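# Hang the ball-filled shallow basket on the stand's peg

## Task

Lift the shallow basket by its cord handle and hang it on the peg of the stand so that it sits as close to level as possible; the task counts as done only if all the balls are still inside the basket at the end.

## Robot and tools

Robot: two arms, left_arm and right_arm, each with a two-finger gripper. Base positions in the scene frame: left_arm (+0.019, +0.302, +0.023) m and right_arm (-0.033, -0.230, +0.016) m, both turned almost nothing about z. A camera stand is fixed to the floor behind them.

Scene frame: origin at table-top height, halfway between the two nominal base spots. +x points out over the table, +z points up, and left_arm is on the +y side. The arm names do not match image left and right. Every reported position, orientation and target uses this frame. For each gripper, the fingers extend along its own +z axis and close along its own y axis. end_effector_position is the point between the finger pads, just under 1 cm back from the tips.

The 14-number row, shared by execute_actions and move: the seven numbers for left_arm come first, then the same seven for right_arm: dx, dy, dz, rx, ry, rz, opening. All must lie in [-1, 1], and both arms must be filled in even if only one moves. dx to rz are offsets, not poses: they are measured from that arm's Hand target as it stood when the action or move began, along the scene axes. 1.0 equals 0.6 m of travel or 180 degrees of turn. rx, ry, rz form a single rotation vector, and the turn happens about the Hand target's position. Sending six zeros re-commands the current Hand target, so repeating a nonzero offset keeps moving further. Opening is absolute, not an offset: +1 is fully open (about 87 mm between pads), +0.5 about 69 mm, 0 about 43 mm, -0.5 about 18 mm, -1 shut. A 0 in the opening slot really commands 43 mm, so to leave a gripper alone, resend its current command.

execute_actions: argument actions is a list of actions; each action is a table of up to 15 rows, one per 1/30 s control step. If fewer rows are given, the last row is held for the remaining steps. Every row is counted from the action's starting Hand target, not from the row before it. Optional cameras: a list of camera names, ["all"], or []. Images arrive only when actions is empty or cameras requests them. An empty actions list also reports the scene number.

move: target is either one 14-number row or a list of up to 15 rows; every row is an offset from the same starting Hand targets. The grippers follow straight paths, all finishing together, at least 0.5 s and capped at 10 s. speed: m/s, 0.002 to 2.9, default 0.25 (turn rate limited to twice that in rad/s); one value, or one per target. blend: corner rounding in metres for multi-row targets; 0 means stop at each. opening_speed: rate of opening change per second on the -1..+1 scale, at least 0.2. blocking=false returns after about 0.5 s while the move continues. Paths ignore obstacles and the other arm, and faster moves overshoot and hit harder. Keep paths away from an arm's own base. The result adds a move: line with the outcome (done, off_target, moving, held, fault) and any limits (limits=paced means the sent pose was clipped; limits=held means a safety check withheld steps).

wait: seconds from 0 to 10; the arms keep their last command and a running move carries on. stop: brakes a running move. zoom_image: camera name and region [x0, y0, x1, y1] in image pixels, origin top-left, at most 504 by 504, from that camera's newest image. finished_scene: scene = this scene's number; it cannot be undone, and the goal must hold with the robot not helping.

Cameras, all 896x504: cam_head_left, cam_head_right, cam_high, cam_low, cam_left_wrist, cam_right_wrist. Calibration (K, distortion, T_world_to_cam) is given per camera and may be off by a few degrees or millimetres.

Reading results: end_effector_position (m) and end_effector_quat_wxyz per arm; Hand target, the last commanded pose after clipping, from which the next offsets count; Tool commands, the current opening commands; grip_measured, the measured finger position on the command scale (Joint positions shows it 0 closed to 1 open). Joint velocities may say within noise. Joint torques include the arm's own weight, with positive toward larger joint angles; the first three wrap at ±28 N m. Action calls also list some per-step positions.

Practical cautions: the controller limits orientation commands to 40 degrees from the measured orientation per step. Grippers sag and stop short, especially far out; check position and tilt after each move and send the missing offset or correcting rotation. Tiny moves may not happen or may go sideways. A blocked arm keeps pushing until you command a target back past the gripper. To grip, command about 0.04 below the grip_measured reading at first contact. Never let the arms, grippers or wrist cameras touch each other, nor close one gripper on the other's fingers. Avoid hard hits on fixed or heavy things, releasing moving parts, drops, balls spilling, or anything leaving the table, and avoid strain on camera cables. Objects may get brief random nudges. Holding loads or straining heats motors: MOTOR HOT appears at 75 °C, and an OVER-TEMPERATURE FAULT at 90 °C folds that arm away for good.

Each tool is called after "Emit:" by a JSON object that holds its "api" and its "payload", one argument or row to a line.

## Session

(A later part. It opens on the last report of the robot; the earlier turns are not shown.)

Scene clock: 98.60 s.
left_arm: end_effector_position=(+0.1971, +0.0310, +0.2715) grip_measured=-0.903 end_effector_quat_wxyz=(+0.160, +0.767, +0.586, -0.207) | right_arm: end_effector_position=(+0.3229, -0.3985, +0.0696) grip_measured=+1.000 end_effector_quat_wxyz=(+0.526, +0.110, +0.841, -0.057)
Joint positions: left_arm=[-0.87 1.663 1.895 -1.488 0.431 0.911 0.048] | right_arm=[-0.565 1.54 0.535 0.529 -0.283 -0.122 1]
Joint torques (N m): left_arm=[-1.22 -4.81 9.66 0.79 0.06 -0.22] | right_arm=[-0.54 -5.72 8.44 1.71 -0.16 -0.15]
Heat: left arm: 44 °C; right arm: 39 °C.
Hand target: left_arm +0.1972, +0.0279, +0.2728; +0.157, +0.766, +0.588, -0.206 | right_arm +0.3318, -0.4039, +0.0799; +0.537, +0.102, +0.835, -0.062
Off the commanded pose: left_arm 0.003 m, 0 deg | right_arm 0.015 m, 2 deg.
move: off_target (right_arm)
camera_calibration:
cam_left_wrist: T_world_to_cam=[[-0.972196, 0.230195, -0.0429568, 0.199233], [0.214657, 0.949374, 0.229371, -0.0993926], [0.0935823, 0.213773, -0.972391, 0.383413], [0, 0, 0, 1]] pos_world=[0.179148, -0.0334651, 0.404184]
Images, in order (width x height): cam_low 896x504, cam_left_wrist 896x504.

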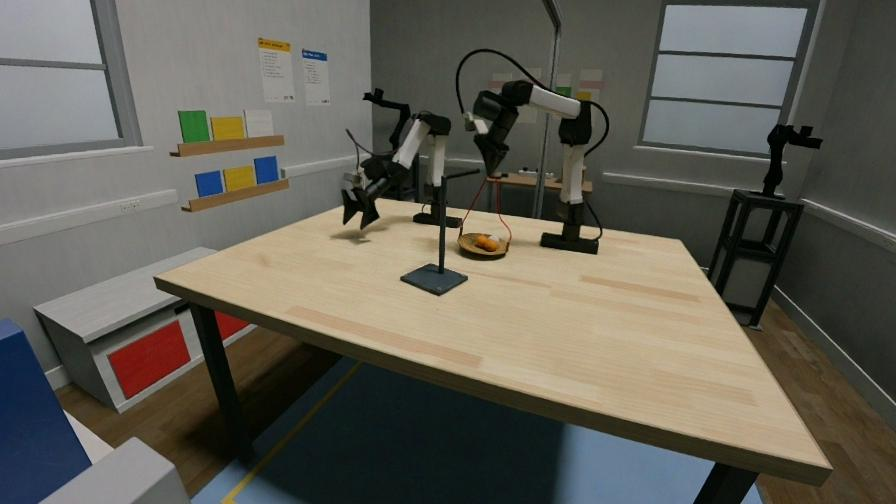

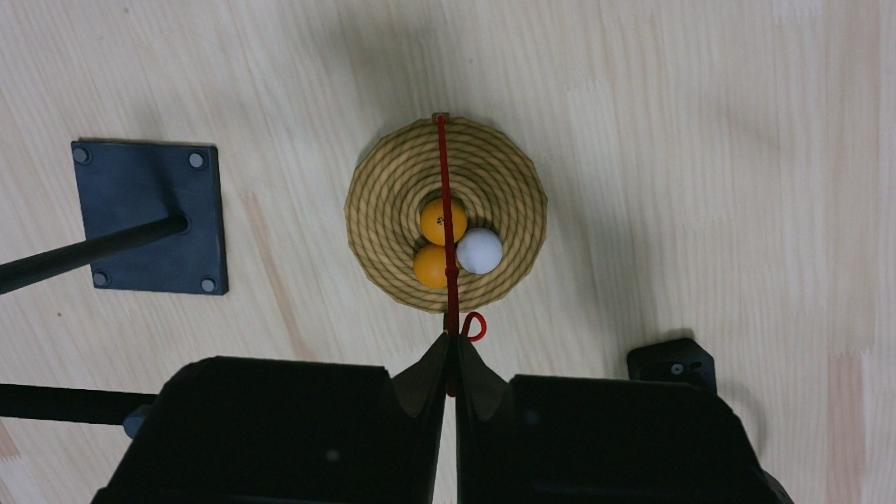

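Emit:
{"api": "move", "payload": {
  "target": [0.0,0,0.05,0,0,0,-1,0,0,0,0,0,0,1],
  "speed": 0.03,
  "cameras": ["cam_left_wrist","cam_low"]
}}

Emit:
{"api": "zoom_image", "payload": {
  "camera": "cam_low",
  "region": [420, 120, 580, 280]
}}

Scene clock: 103.13 s.
left_arm: end_effector_position=(+0.1982, +0.0306, +0.2946) grip_measured=-0.903 end_effector_quat_wxyz=(+0.169, +0.762, +0.590, -0.205) | right_arm: end_effector_position=(+0.3229, -0.3985, +0.0696) grip_measured=+1.000 end_effector_quat_wxyz=(+0.526, +0.110, +0.841, -0.057)
Joint positions: left_arm=[-0.87 1.698 2.037 -1.57 0.425 0.894 0.048] | right_arm=[-0.565 1.54 0.535 0.529 -0.283 -0.122 1]
Joint torques (N m): left_arm=[-1.21 -6.41 9.69 0.9 0.07 -0.19] | right_arm=[-0.62 -5.86 8.49 1.71 -0.13 -0.16]
Heat: left arm: 44 °C; right arm: 39 °C.
Hand target: left_arm +0.1971, +0.0279, +0.3028; +0.157, +0.766, +0.588, -0.206 | right_arm +0.3318, -0.4039, +0.0799; +0.537, +0.102, +0.835, -0.062
Off the commanded pose: left_arm 0.009 m, 2 deg | right_arm 0.015 m, 2 deg.
joint sent to its limit (left arm) — joint 4 (wrist pitch), lower limit. The joint targets are off in orientation, not in position.
move: off_target (right_arm)
camera_calibration:
cam_left_wrist: T_world_to_cam=[[-0.975406, 0.213101, -0.0563041, 0.206477], [0.19607, 0.955587, 0.220024, -0.0983053], [0.100691, 0.203573, -0.973868, 0.405324], [0, 0, 0, 1]] pos_world=[0.179861, -0.0325743, 0.427987]
Images, in order (width x height): cam_low 896x504, cam_left_wrist 896x504.

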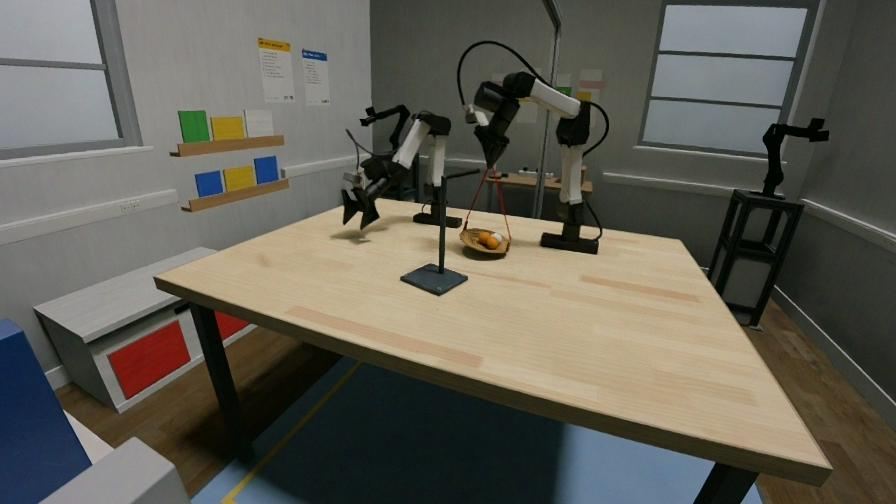

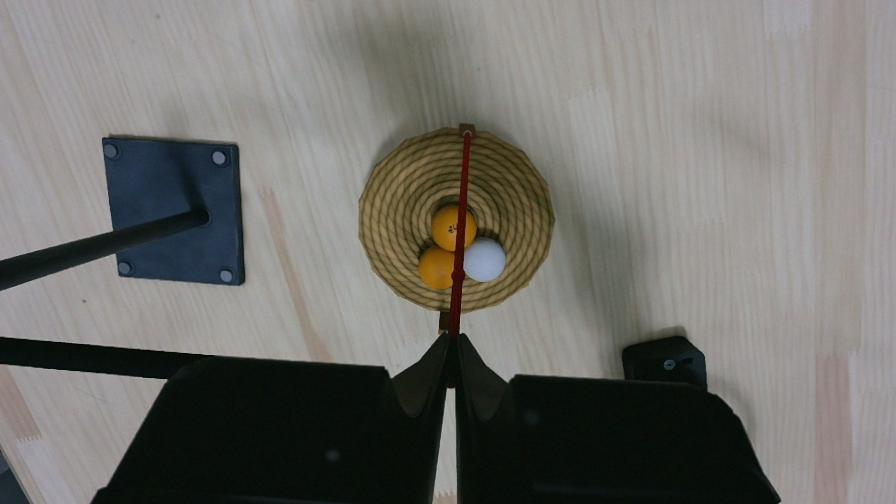

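Scaled by 3.150 from the camera's 896x504 image, which has a finer 1280x720 frame.

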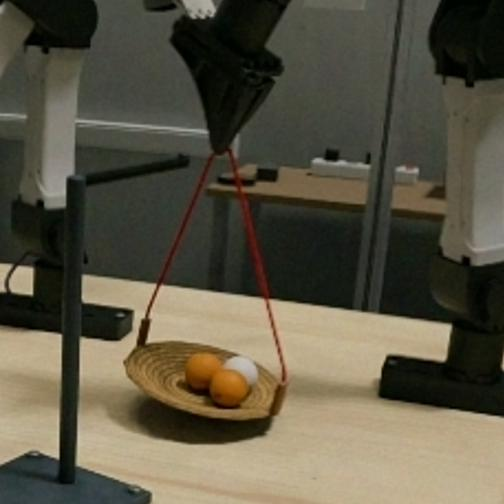

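Emit:
{"api": "move", "payload": {
  "target": [
    [0.0,0,0.08,-0.215,0.058,0,-1,0,0,0,0,0,0,1],
    [0.033,-0.013,0.14,-0.215,0.058,0,-1,0,0,0,0,0,0,1]
  ],
  "speed": 0.06,
  "blend": [0.02,0],
  "cameras": ["all"]
}}

Emit:
{"api": "zoom_image", "payload": {
  "camera": "cam_low",
  "region": [420, 100, 580, 260]
}}

Emit:
{"api": "zoom_image", "payload": {
  "camera": "cam_head_right",
  "region": [390, 140, 540, 360]
}}

Scene clock: 111.20 s.
left_arm: end_effector_position=(+0.2140, +0.0219, +0.3785) grip_measured=-0.903 end_effector_quat_wxyz=(+0.339, +0.650, +0.509, -0.451) | right_arm: end_effector_position=(+0.3229, -0.3985, +0.0696) grip_measured=+1.000 end_effector_quat_wxyz=(+0.526, +0.110, +0.841, -0.057)
Joint positions: left_arm=[-0.545 1.576 1.933 -1.333 1.115 0.904 0.048] | right_arm=[-0.565 1.54 0.535 0.529 -0.283 -0.122 1]
Joint torques (N m): left_arm=[0.49 -4.25 9.99 1.19 0.58 -0.05] | right_arm=[-0.68 -5.76 8.4 1.7 -0.16 -0.16]
Heat: left arm: 44 °C; right arm: 40 °C.
Hand target: left_arm +0.2169, +0.0201, +0.3868; +0.348, +0.650, +0.498, -0.456 | right_arm +0.3318, -0.4039, +0.0799; +0.537, +0.102, +0.835, -0.062
Off the commanded pose: left_arm 0.009 m, 2 deg | right_arm 0.015 m, 2 deg.
move: off_target (right_arm)
camera_calibration:
cam_left_wrist: T_world_to_cam=[[-0.979311, 0.202237, 0.00705643, 0.205575], [0.180392, 0.888266, -0.422425, 0.136417], [-0.0916979, -0.412412, -0.906371, 0.516282], [0, 0, 0, 1]] pos_world=[0.224056, 0.0501714, 0.524118]
cam_right_wrist: T_world_to_cam=[[-0.288102, -0.957414, 0.0188565, -0.297452], [-0.886825, 0.259327, -0.38248, 0.456307], [0.361302, -0.126916, -0.923771, 0.0425436], [0, 0, 0, 1]] pos_world=[0.303597, -0.397718, 0.219438]

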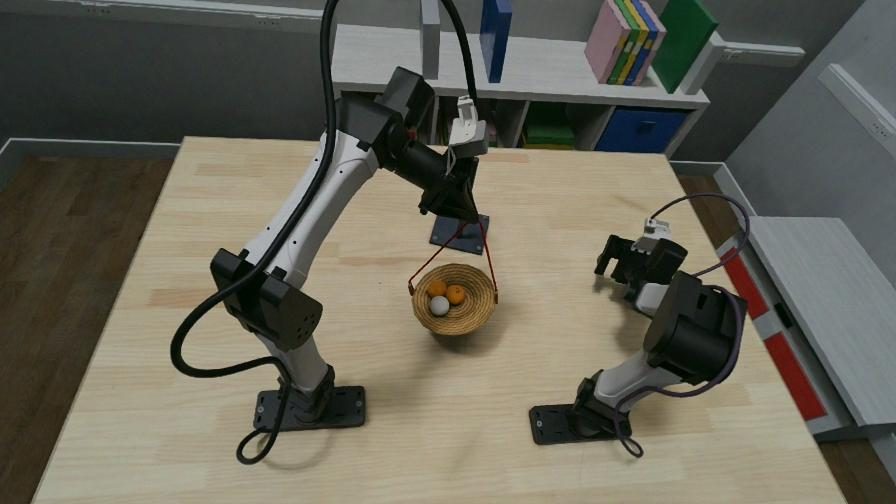

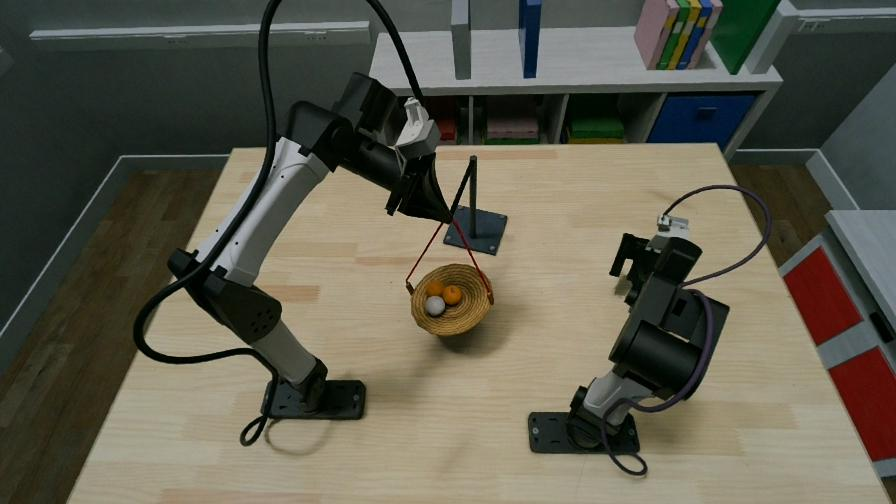

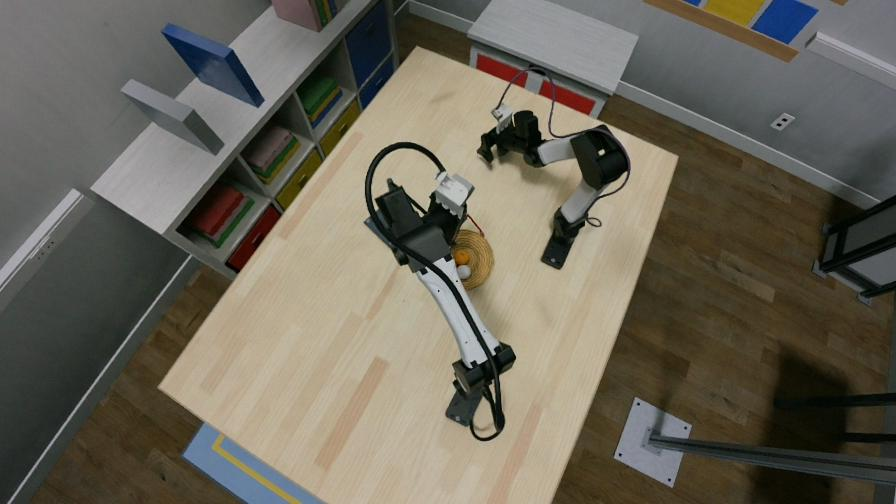

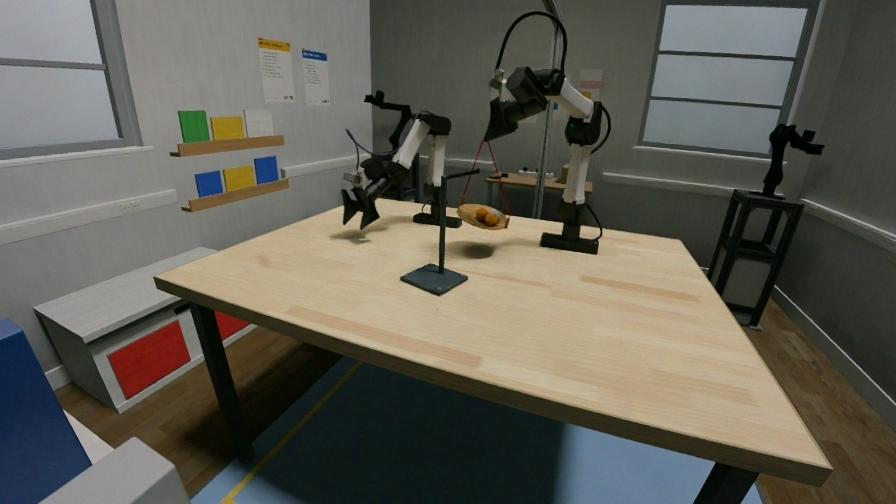

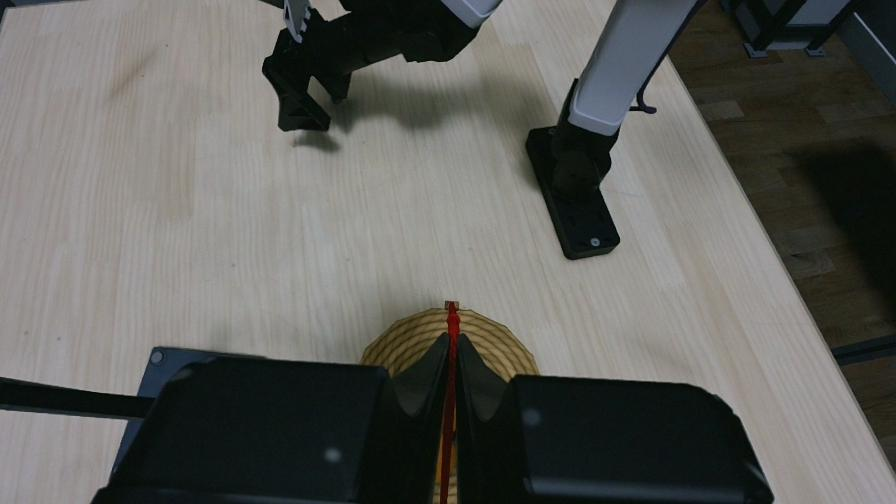

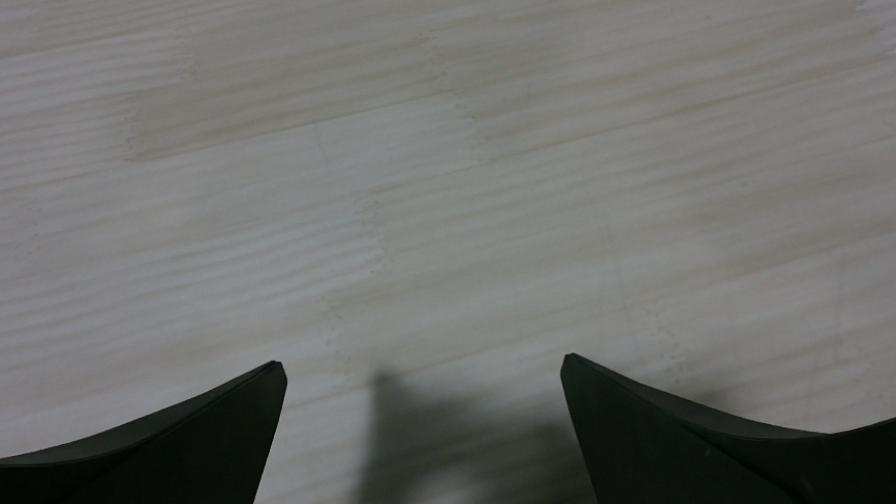

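Scaled by 3.150 from the camera's 896x504 image, which has a finer 1280x720 frame.

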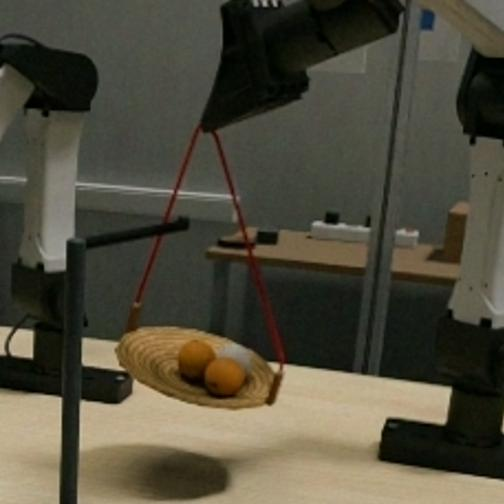

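Scaled by 2.291 from the camera's 896x504 image, which has a finer 1280x720 frame.

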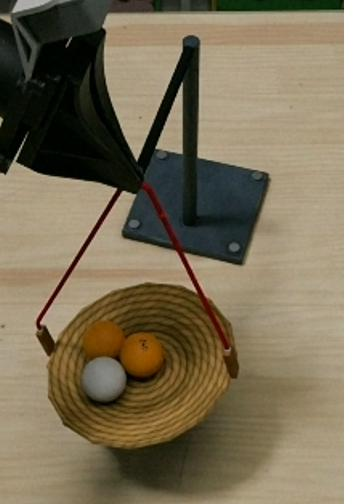

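Emit:
{"api": "move", "payload": {
  "target": [
    [0.11,0.0065,-0.04,0,0,0,-1,0,0,0,0,0,0,1],
    [0.212,-0.019,-0.04,0,0,0,-1,0,0,0,0,0,0,1]
  ],
  "speed": 0.04,
  "blend": [0.01,0],
  "cameras": ["all"]
}}

Emit:
{"api": "zoom_image", "payload": {
  "camera": "cam_low",
  "region": [400, 100, 560, 260]
}}

Emit:
{"api": "zoom_image", "payload": {
  "camera": "cam_head_right",
  "region": [390, 130, 540, 330]
}}

Emit:
{"api": "zoom_image", "payload": {
  "camera": "cam_head_left",
  "region": [390, 130, 540, 330]
}}

Scene clock: 115.53 s.
left_arm: end_effector_position=(+0.3408, +0.0095, +0.3585) grip_measured=-0.903 end_effector_quat_wxyz=(+0.364, +0.644, +0.508, -0.441) | right_arm: end_effector_position=(+0.3229, -0.3985, +0.0696) grip_measured=+1.000 end_effector_quat_wxyz=(+0.526, +0.110, +0.841, -0.057)
Joint positions: left_arm=[-0.406 2.109 2.563 -1.574 1.178 1.11 0.048] | right_arm=[-0.565 1.54 0.535 0.529 -0.283 -0.122 1]
Joint torques (N m): left_arm=[0.36 -7.72 9.16 0.96 0.68 -0.2] | right_arm=[-0.54 -5.79 8.61 1.67 -0.17 -0.17]
Heat: left arm: 44 °C; right arm: 40 °C.
Hand target: left_arm +0.3442, +0.0087, +0.3628; +0.348, +0.650, +0.498, -0.456 | right_arm +0.3318, -0.4039, +0.0799; +0.537, +0.102, +0.835, -0.062
Off the commanded pose: left_arm 0.005 m, 3 deg | right_arm 0.015 m, 2 deg.
joint read past its limit (left arm) — joint 4 (wrist pitch), lower limit.
joint sent to its limit (left arm) — joint 4 (wrist pitch), lower limit. The joint targets are off in orientation, not in position.
move: off_target (left_arm, right_arm)
camera_calibration:
cam_left_wrist: T_world_to_cam=[[-0.985282, 0.168009, -0.0314889, 0.348688], [0.164442, 0.881348, -0.442927, 0.129019], [-0.046663, -0.441586, -0.896005, 0.485843], [0, 0, 0, 1]] pos_world=[0.345011, 0.0422485, 0.503443]
cam_right_wrist: T_world_to_cam=[[-0.288102, -0.957414, 0.0188565, -0.297452], [-0.886825, 0.259327, -0.38248, 0.456307], [0.361302, -0.126916, -0.923771, 0.0425436], [0, 0, 0, 1]] pos_world=[0.303597, -0.397718, 0.219438]

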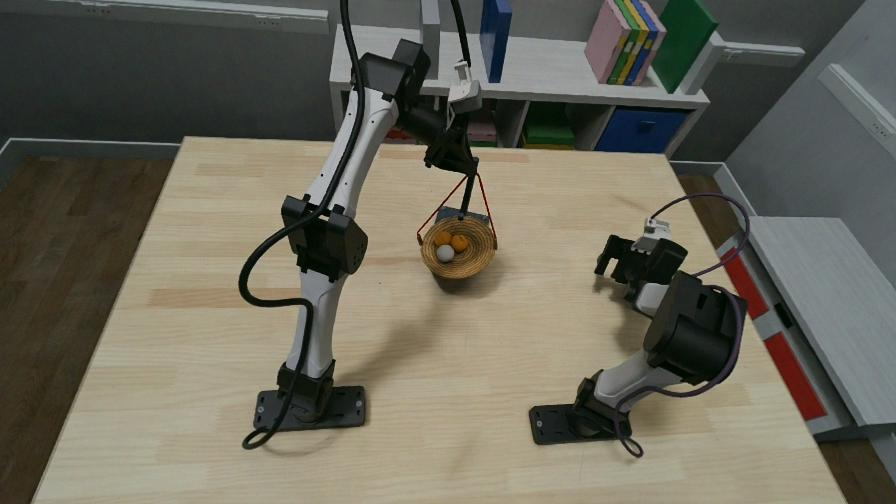

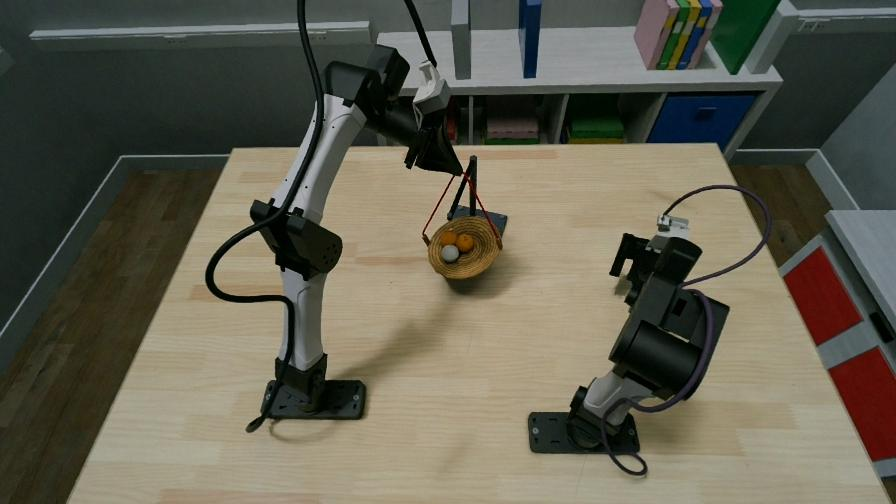

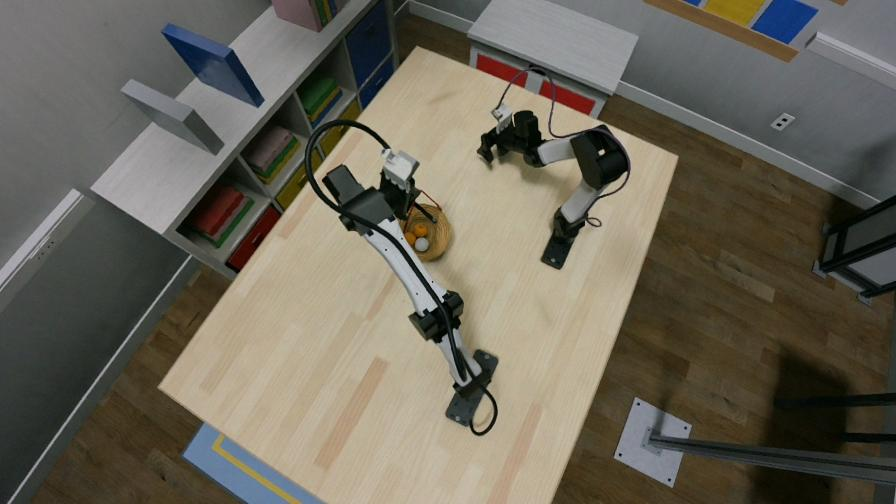

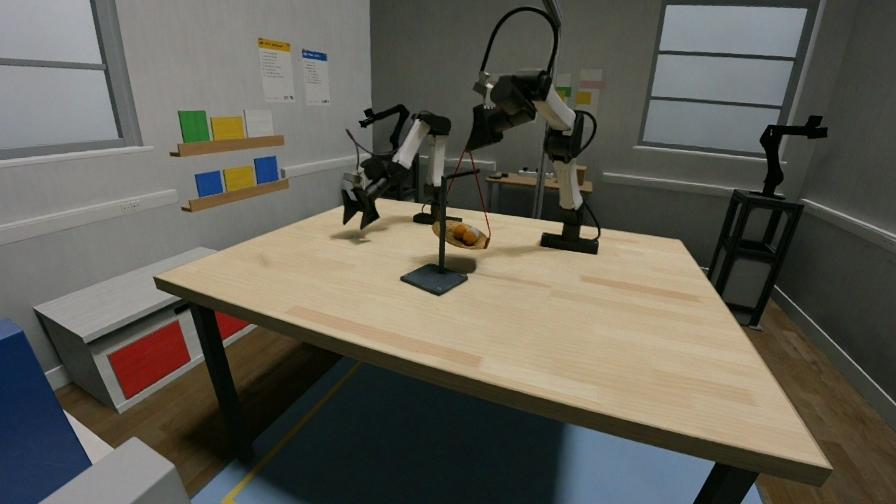

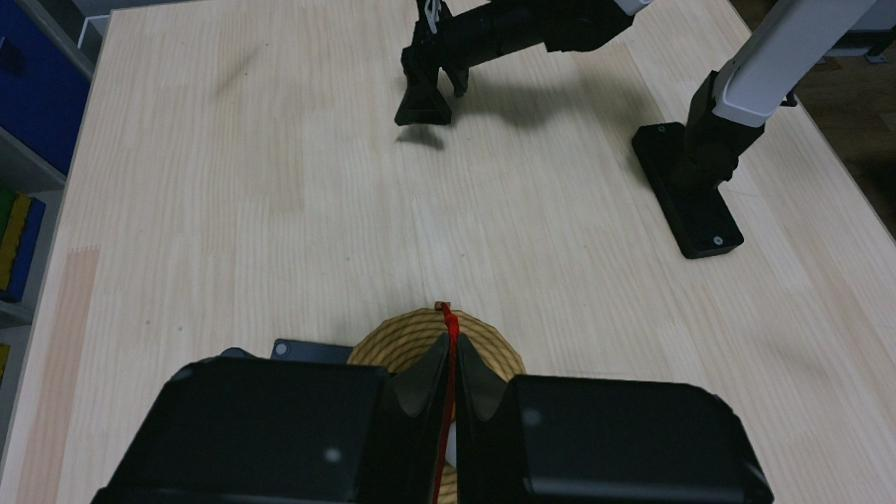

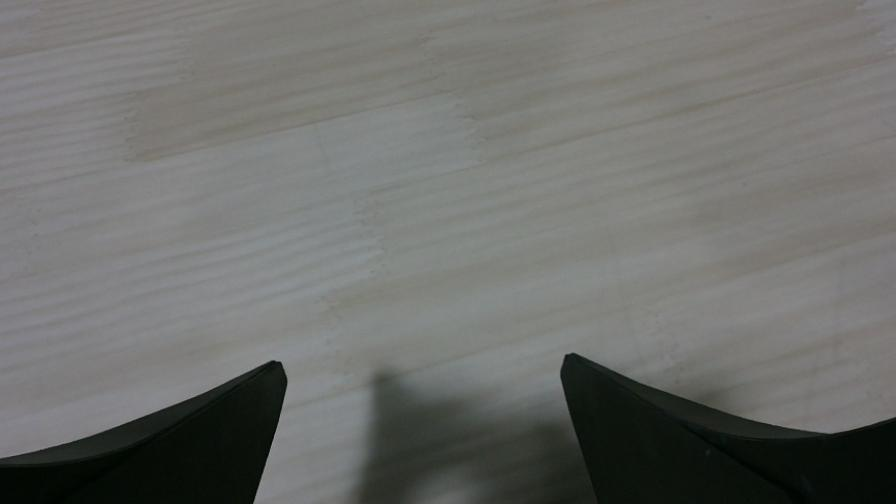

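Scaled by 3.150 from the camera's 896x504 image, which has a finer 1280x720 frame.

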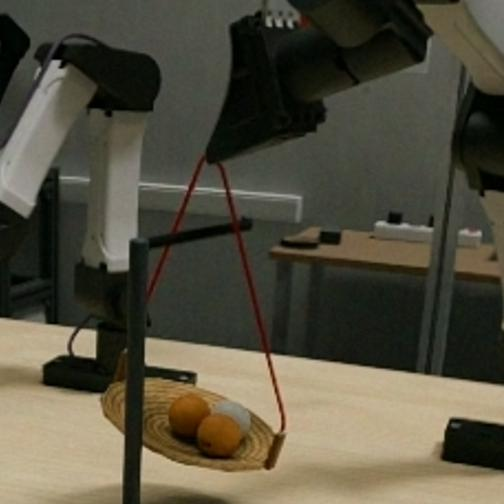

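Scaled by 2.520 from the camera's 896x504 image, which has a finer 1280x720 frame.

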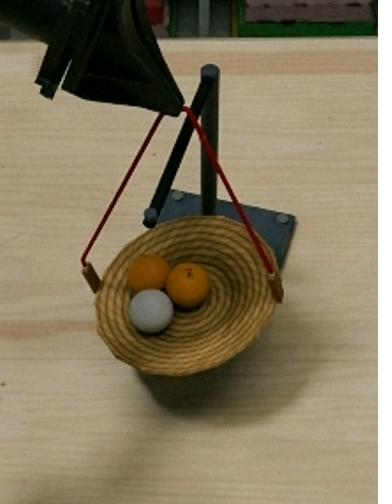

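Scaled by 2.520 from the camera's 896x504 image, which has a finer 1280x720 frame.

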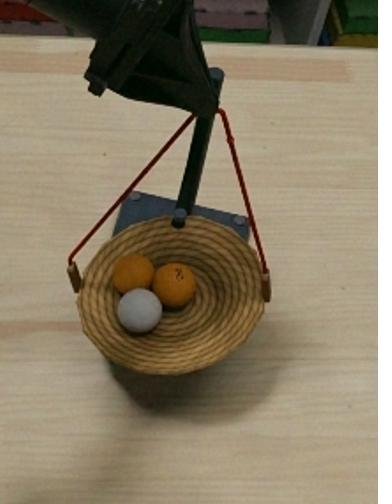

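Emit:
{"api": "move", "payload": {
  "target": [0,-0.01,-0.04,0,0,0,-1,0,0,0,0,0,0,1],
  "speed": 0.03,
  "cameras": ["cam_head_left","cam_head_right","cam_low"]
}}

Emit:
{"api": "zoom_image", "payload": {
  "camera": "cam_low",
  "region": [430, 130, 510, 210]
}}

Emit:
{"api": "zoom_image", "payload": {
  "camera": "cam_head_right",
  "region": [420, 130, 510, 230]
}}

Emit:
{"api": "zoom_image", "payload": {
  "camera": "cam_head_left",
  "region": [420, 130, 510, 230]
}}

Scene clock: 117.20 s.
left_arm: end_effector_position=(+0.3442, +0.0083, +0.3439) grip_measured=-0.903 end_effector_quat_wxyz=(+0.355, +0.647, +0.508, -0.445) | right_arm: end_effector_position=(+0.3229, -0.3985, +0.0696) grip_measured=+1.000 end_effector_quat_wxyz=(+0.526, +0.110, +0.841, -0.057)
Joint positions: left_arm=[-0.406 2.12 2.522 -1.574 1.178 1.149 0.048] | right_arm=[-0.565 1.54 0.535 0.529 -0.283 -0.122 1]
Joint torques (N m): left_arm=[-1.13 -7.98 6.02 0.9 0.59 0.1] | right_arm=[-0.59 -5.78 8.53 1.69 -0.15 -0.14]
Heat: left arm: 44 °C; right arm: 40 °C.
Hand target: left_arm +0.3442, +0.0027, +0.3387; +0.348, +0.650, +0.499, -0.456 | right_arm +0.3318, -0.4039, +0.0799; +0.537, +0.102, +0.835, -0.062
Off the commanded pose: left_arm 0.008 m, 2 deg | right_arm 0.015 m, 2 deg.
joint read past its limit (left arm) — joint 4 (wrist pitch), lower limit.
joint sent to its limit (left arm) — joint 4 (wrist pitch), lower limit. The joint targets still meet the commanded pose.
move: off_target (right_arm)
Images, in order (width x height): cam_head_left 896x504, cam_head_right 896x504, cam_low 896x504.

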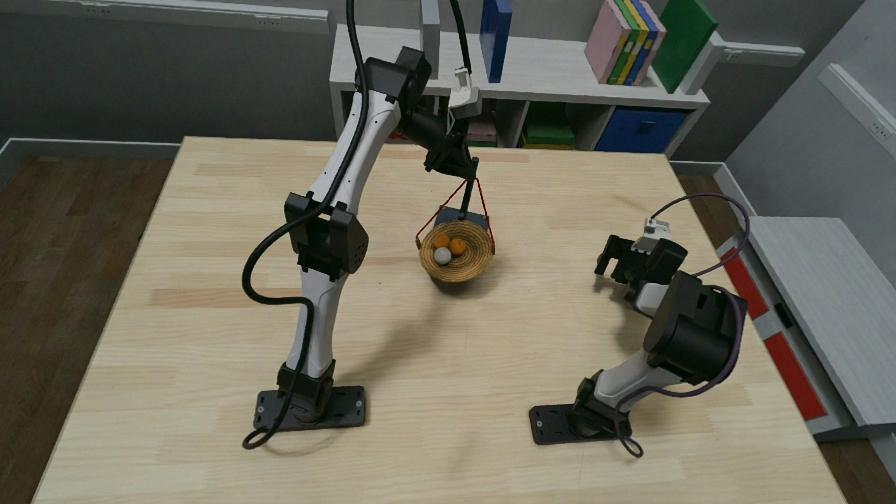

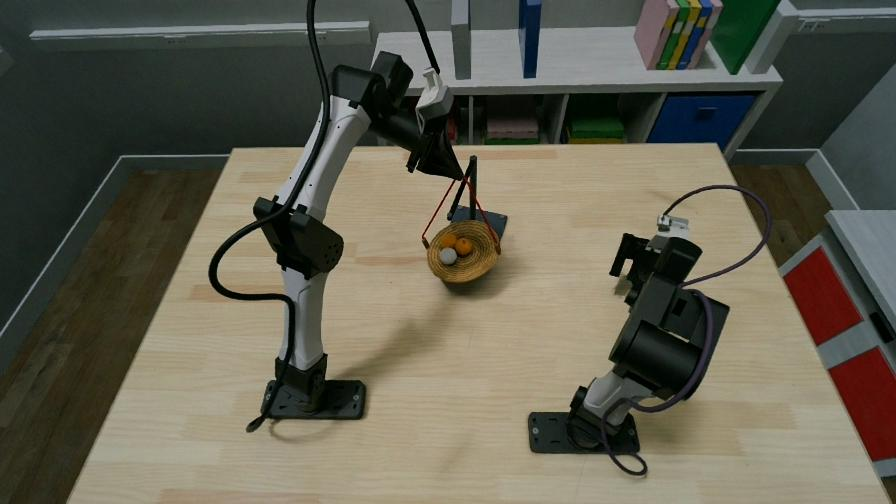

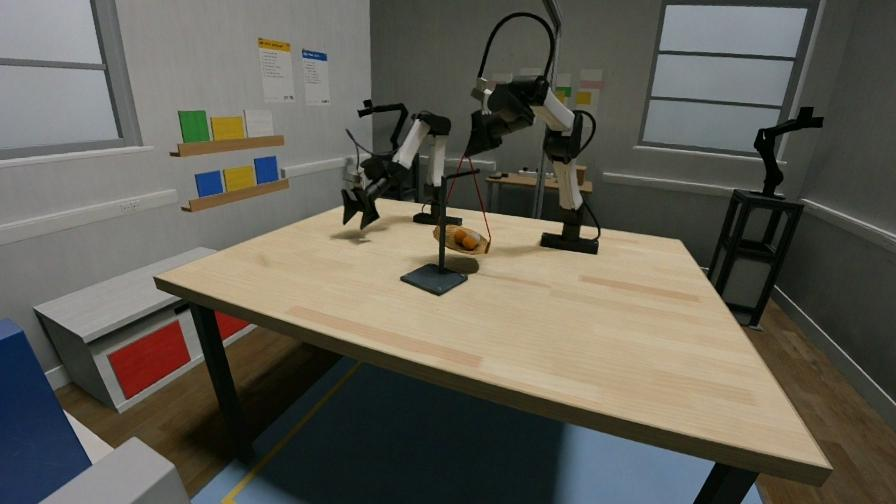

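Scaled by 6.300 from the camera's 896x504 image, which has a finer 1280x720 frame.

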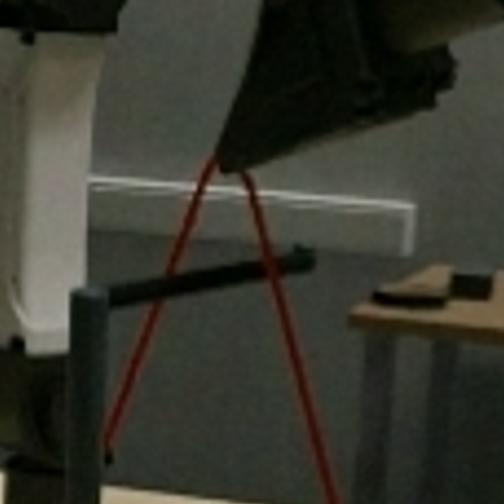

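Scaled by 5.040 from the camera's 896x504 image, which has a finer 1280x720 frame.

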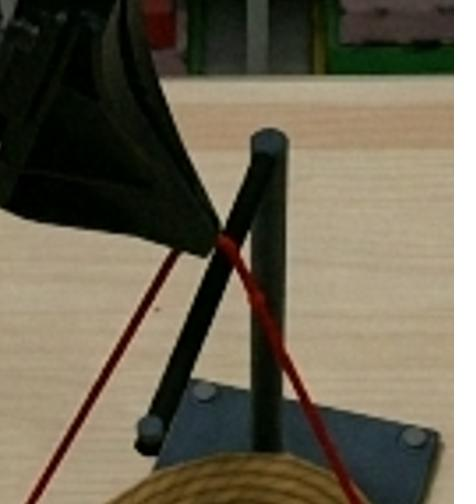

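Scaled by 5.040 from the camera's 896x504 image, which has a finer 1280x720 frame.

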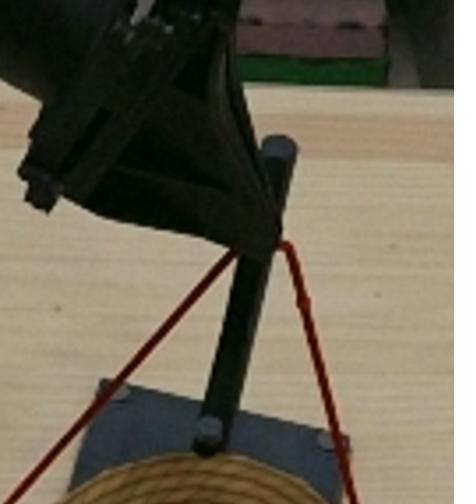

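Emit:
{"api": "move", "payload": {
  "target": [-0.004,-0.017,-0.03,0,0,0,-1,0,0,0,0,0,0,1],
  "speed": 0.03,
  "cameras": ["cam_head_left","cam_head_right","cam_low"]
}}

Emit:
{"api": "zoom_image", "payload": {
  "camera": "cam_low",
  "region": [430, 130, 510, 210]
}}

Emit:
{"api": "zoom_image", "payload": {
  "camera": "cam_head_right",
  "region": [420, 130, 510, 230]
}}

Emit:
{"api": "zoom_image", "payload": {
  "camera": "cam_head_left",
  "region": [420, 130, 510, 230]
}}

Scene clock: 118.90 s.
left_arm: end_effector_position=(+0.3471, -0.0047, +0.3070) grip_measured=-0.903 end_effector_quat_wxyz=(+0.330, +0.641, +0.514, -0.464) | right_arm: end_effector_position=(+0.3229, -0.3985, +0.0696) grip_measured=+1.000 end_effector_quat_wxyz=(+0.526, +0.110, +0.841, -0.057)
Joint positions: left_arm=[-0.429 2.108 2.335 -1.447 1.187 1.136 0.048] | right_arm=[-0.565 1.54 0.535 0.529 -0.283 -0.122 1]
Joint torques (N m): left_arm=[-1.33 -13.19 5.94 1.09 0.42 -0.12] | right_arm=[-0.68 -5.74 8.61 1.71 -0.12 -0.18]
Heat: left arm: 44 °C; right arm: 40 °C.
Hand target: left_arm +0.3417, -0.0074, +0.3208; +0.348, +0.650, +0.499, -0.456 | right_arm +0.3318, -0.4039, +0.0799; +0.537, +0.102, +0.835, -0.062
Off the commanded pose: left_arm 0.015 m, 3 deg | right_arm 0.015 m, 2 deg.
move: off_target (left_arm, right_arm)
Images, in order (width x height): cam_head_left 896x504, cam_head_right 896x504, cam_low 896x504.

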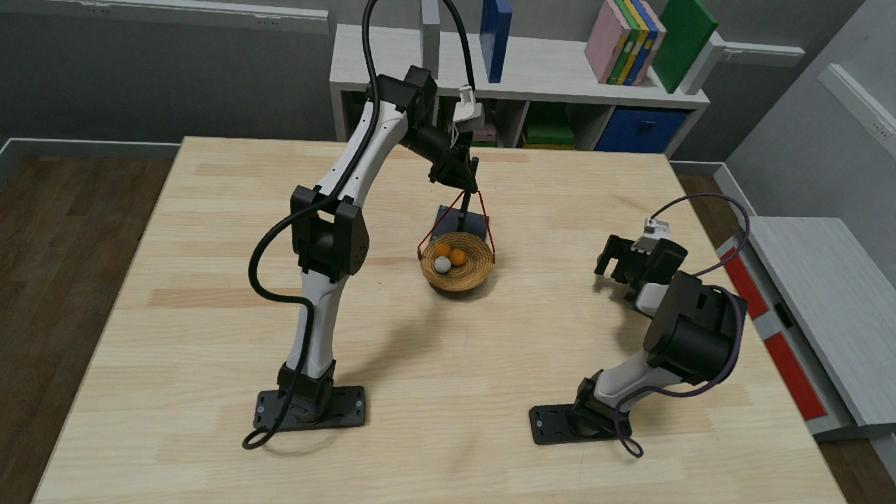

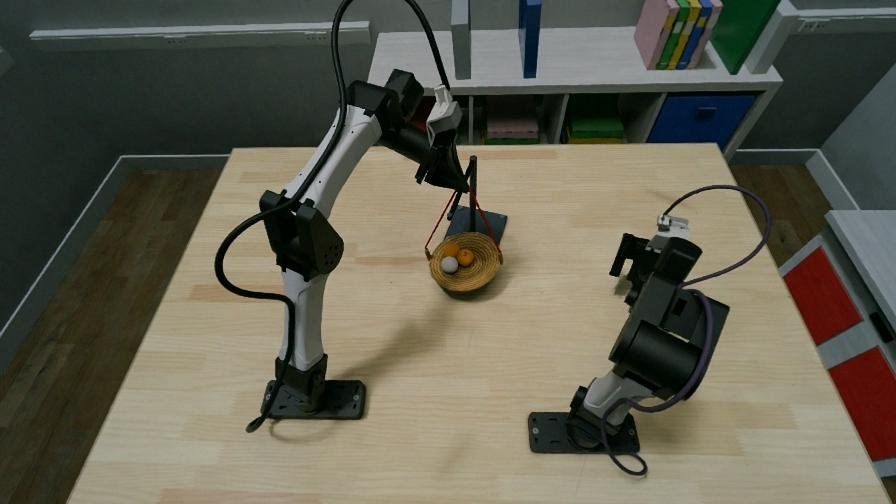

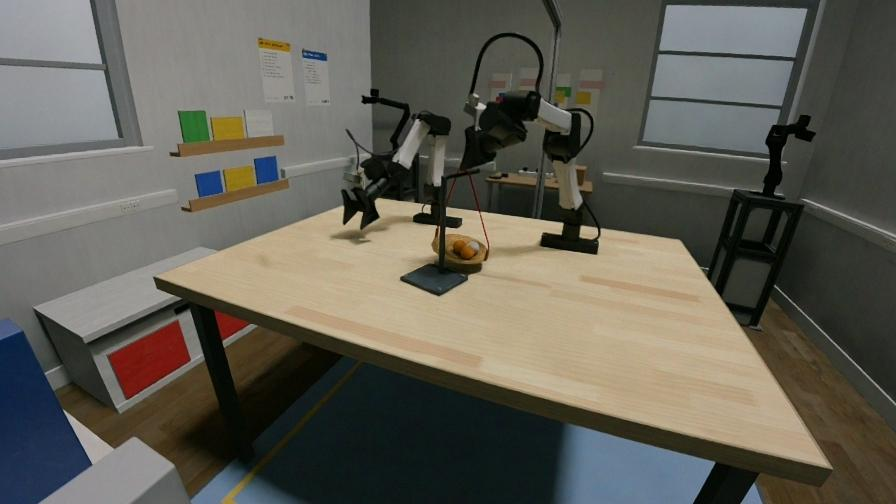

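Scaled by 6.300 from the camera's 896x504 image, which has a finer 1280x720 frame.

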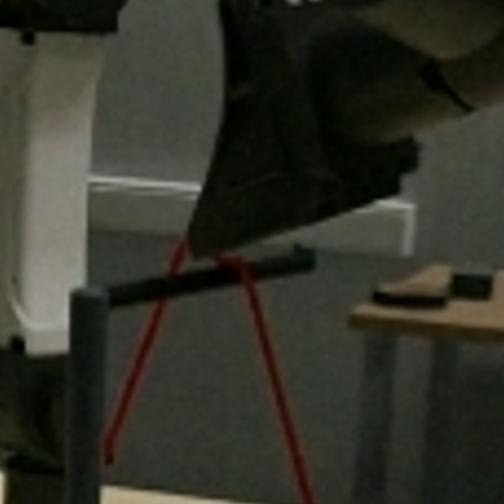

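Scaled by 5.040 from the camera's 896x504 image, which has a finer 1280x720 frame.

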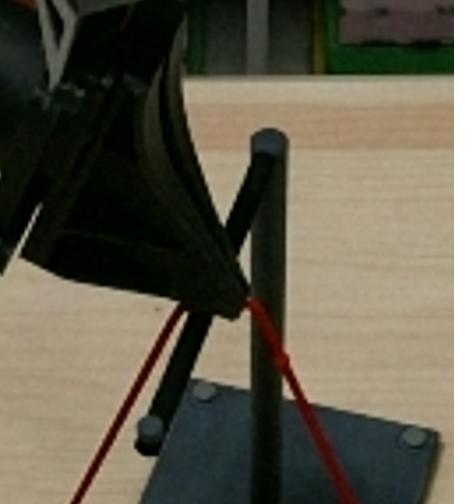

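Scaled by 5.040 from the camera's 896x504 image, which has a finer 1280x720 frame.

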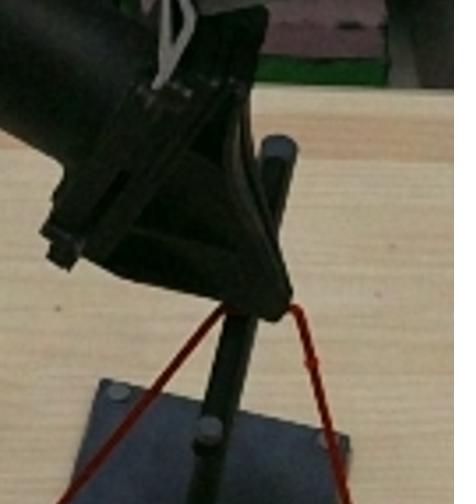

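Emit:
{"api": "zoom_image", "payload": {
  "camera": "cam_low",
  "region": [400, 150, 540, 290]
}}

Scaled by 3.600 from the camera's 896x504 image, which has a finer 1280x720 frame.

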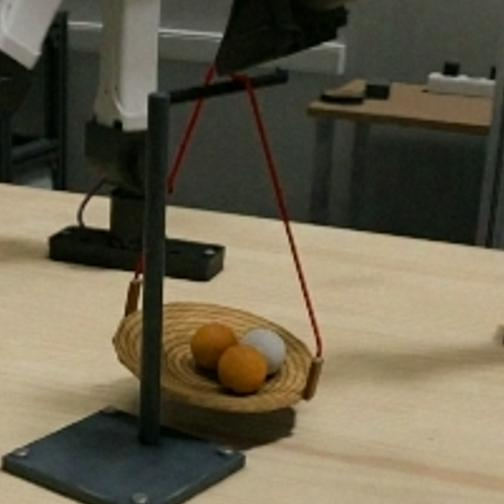

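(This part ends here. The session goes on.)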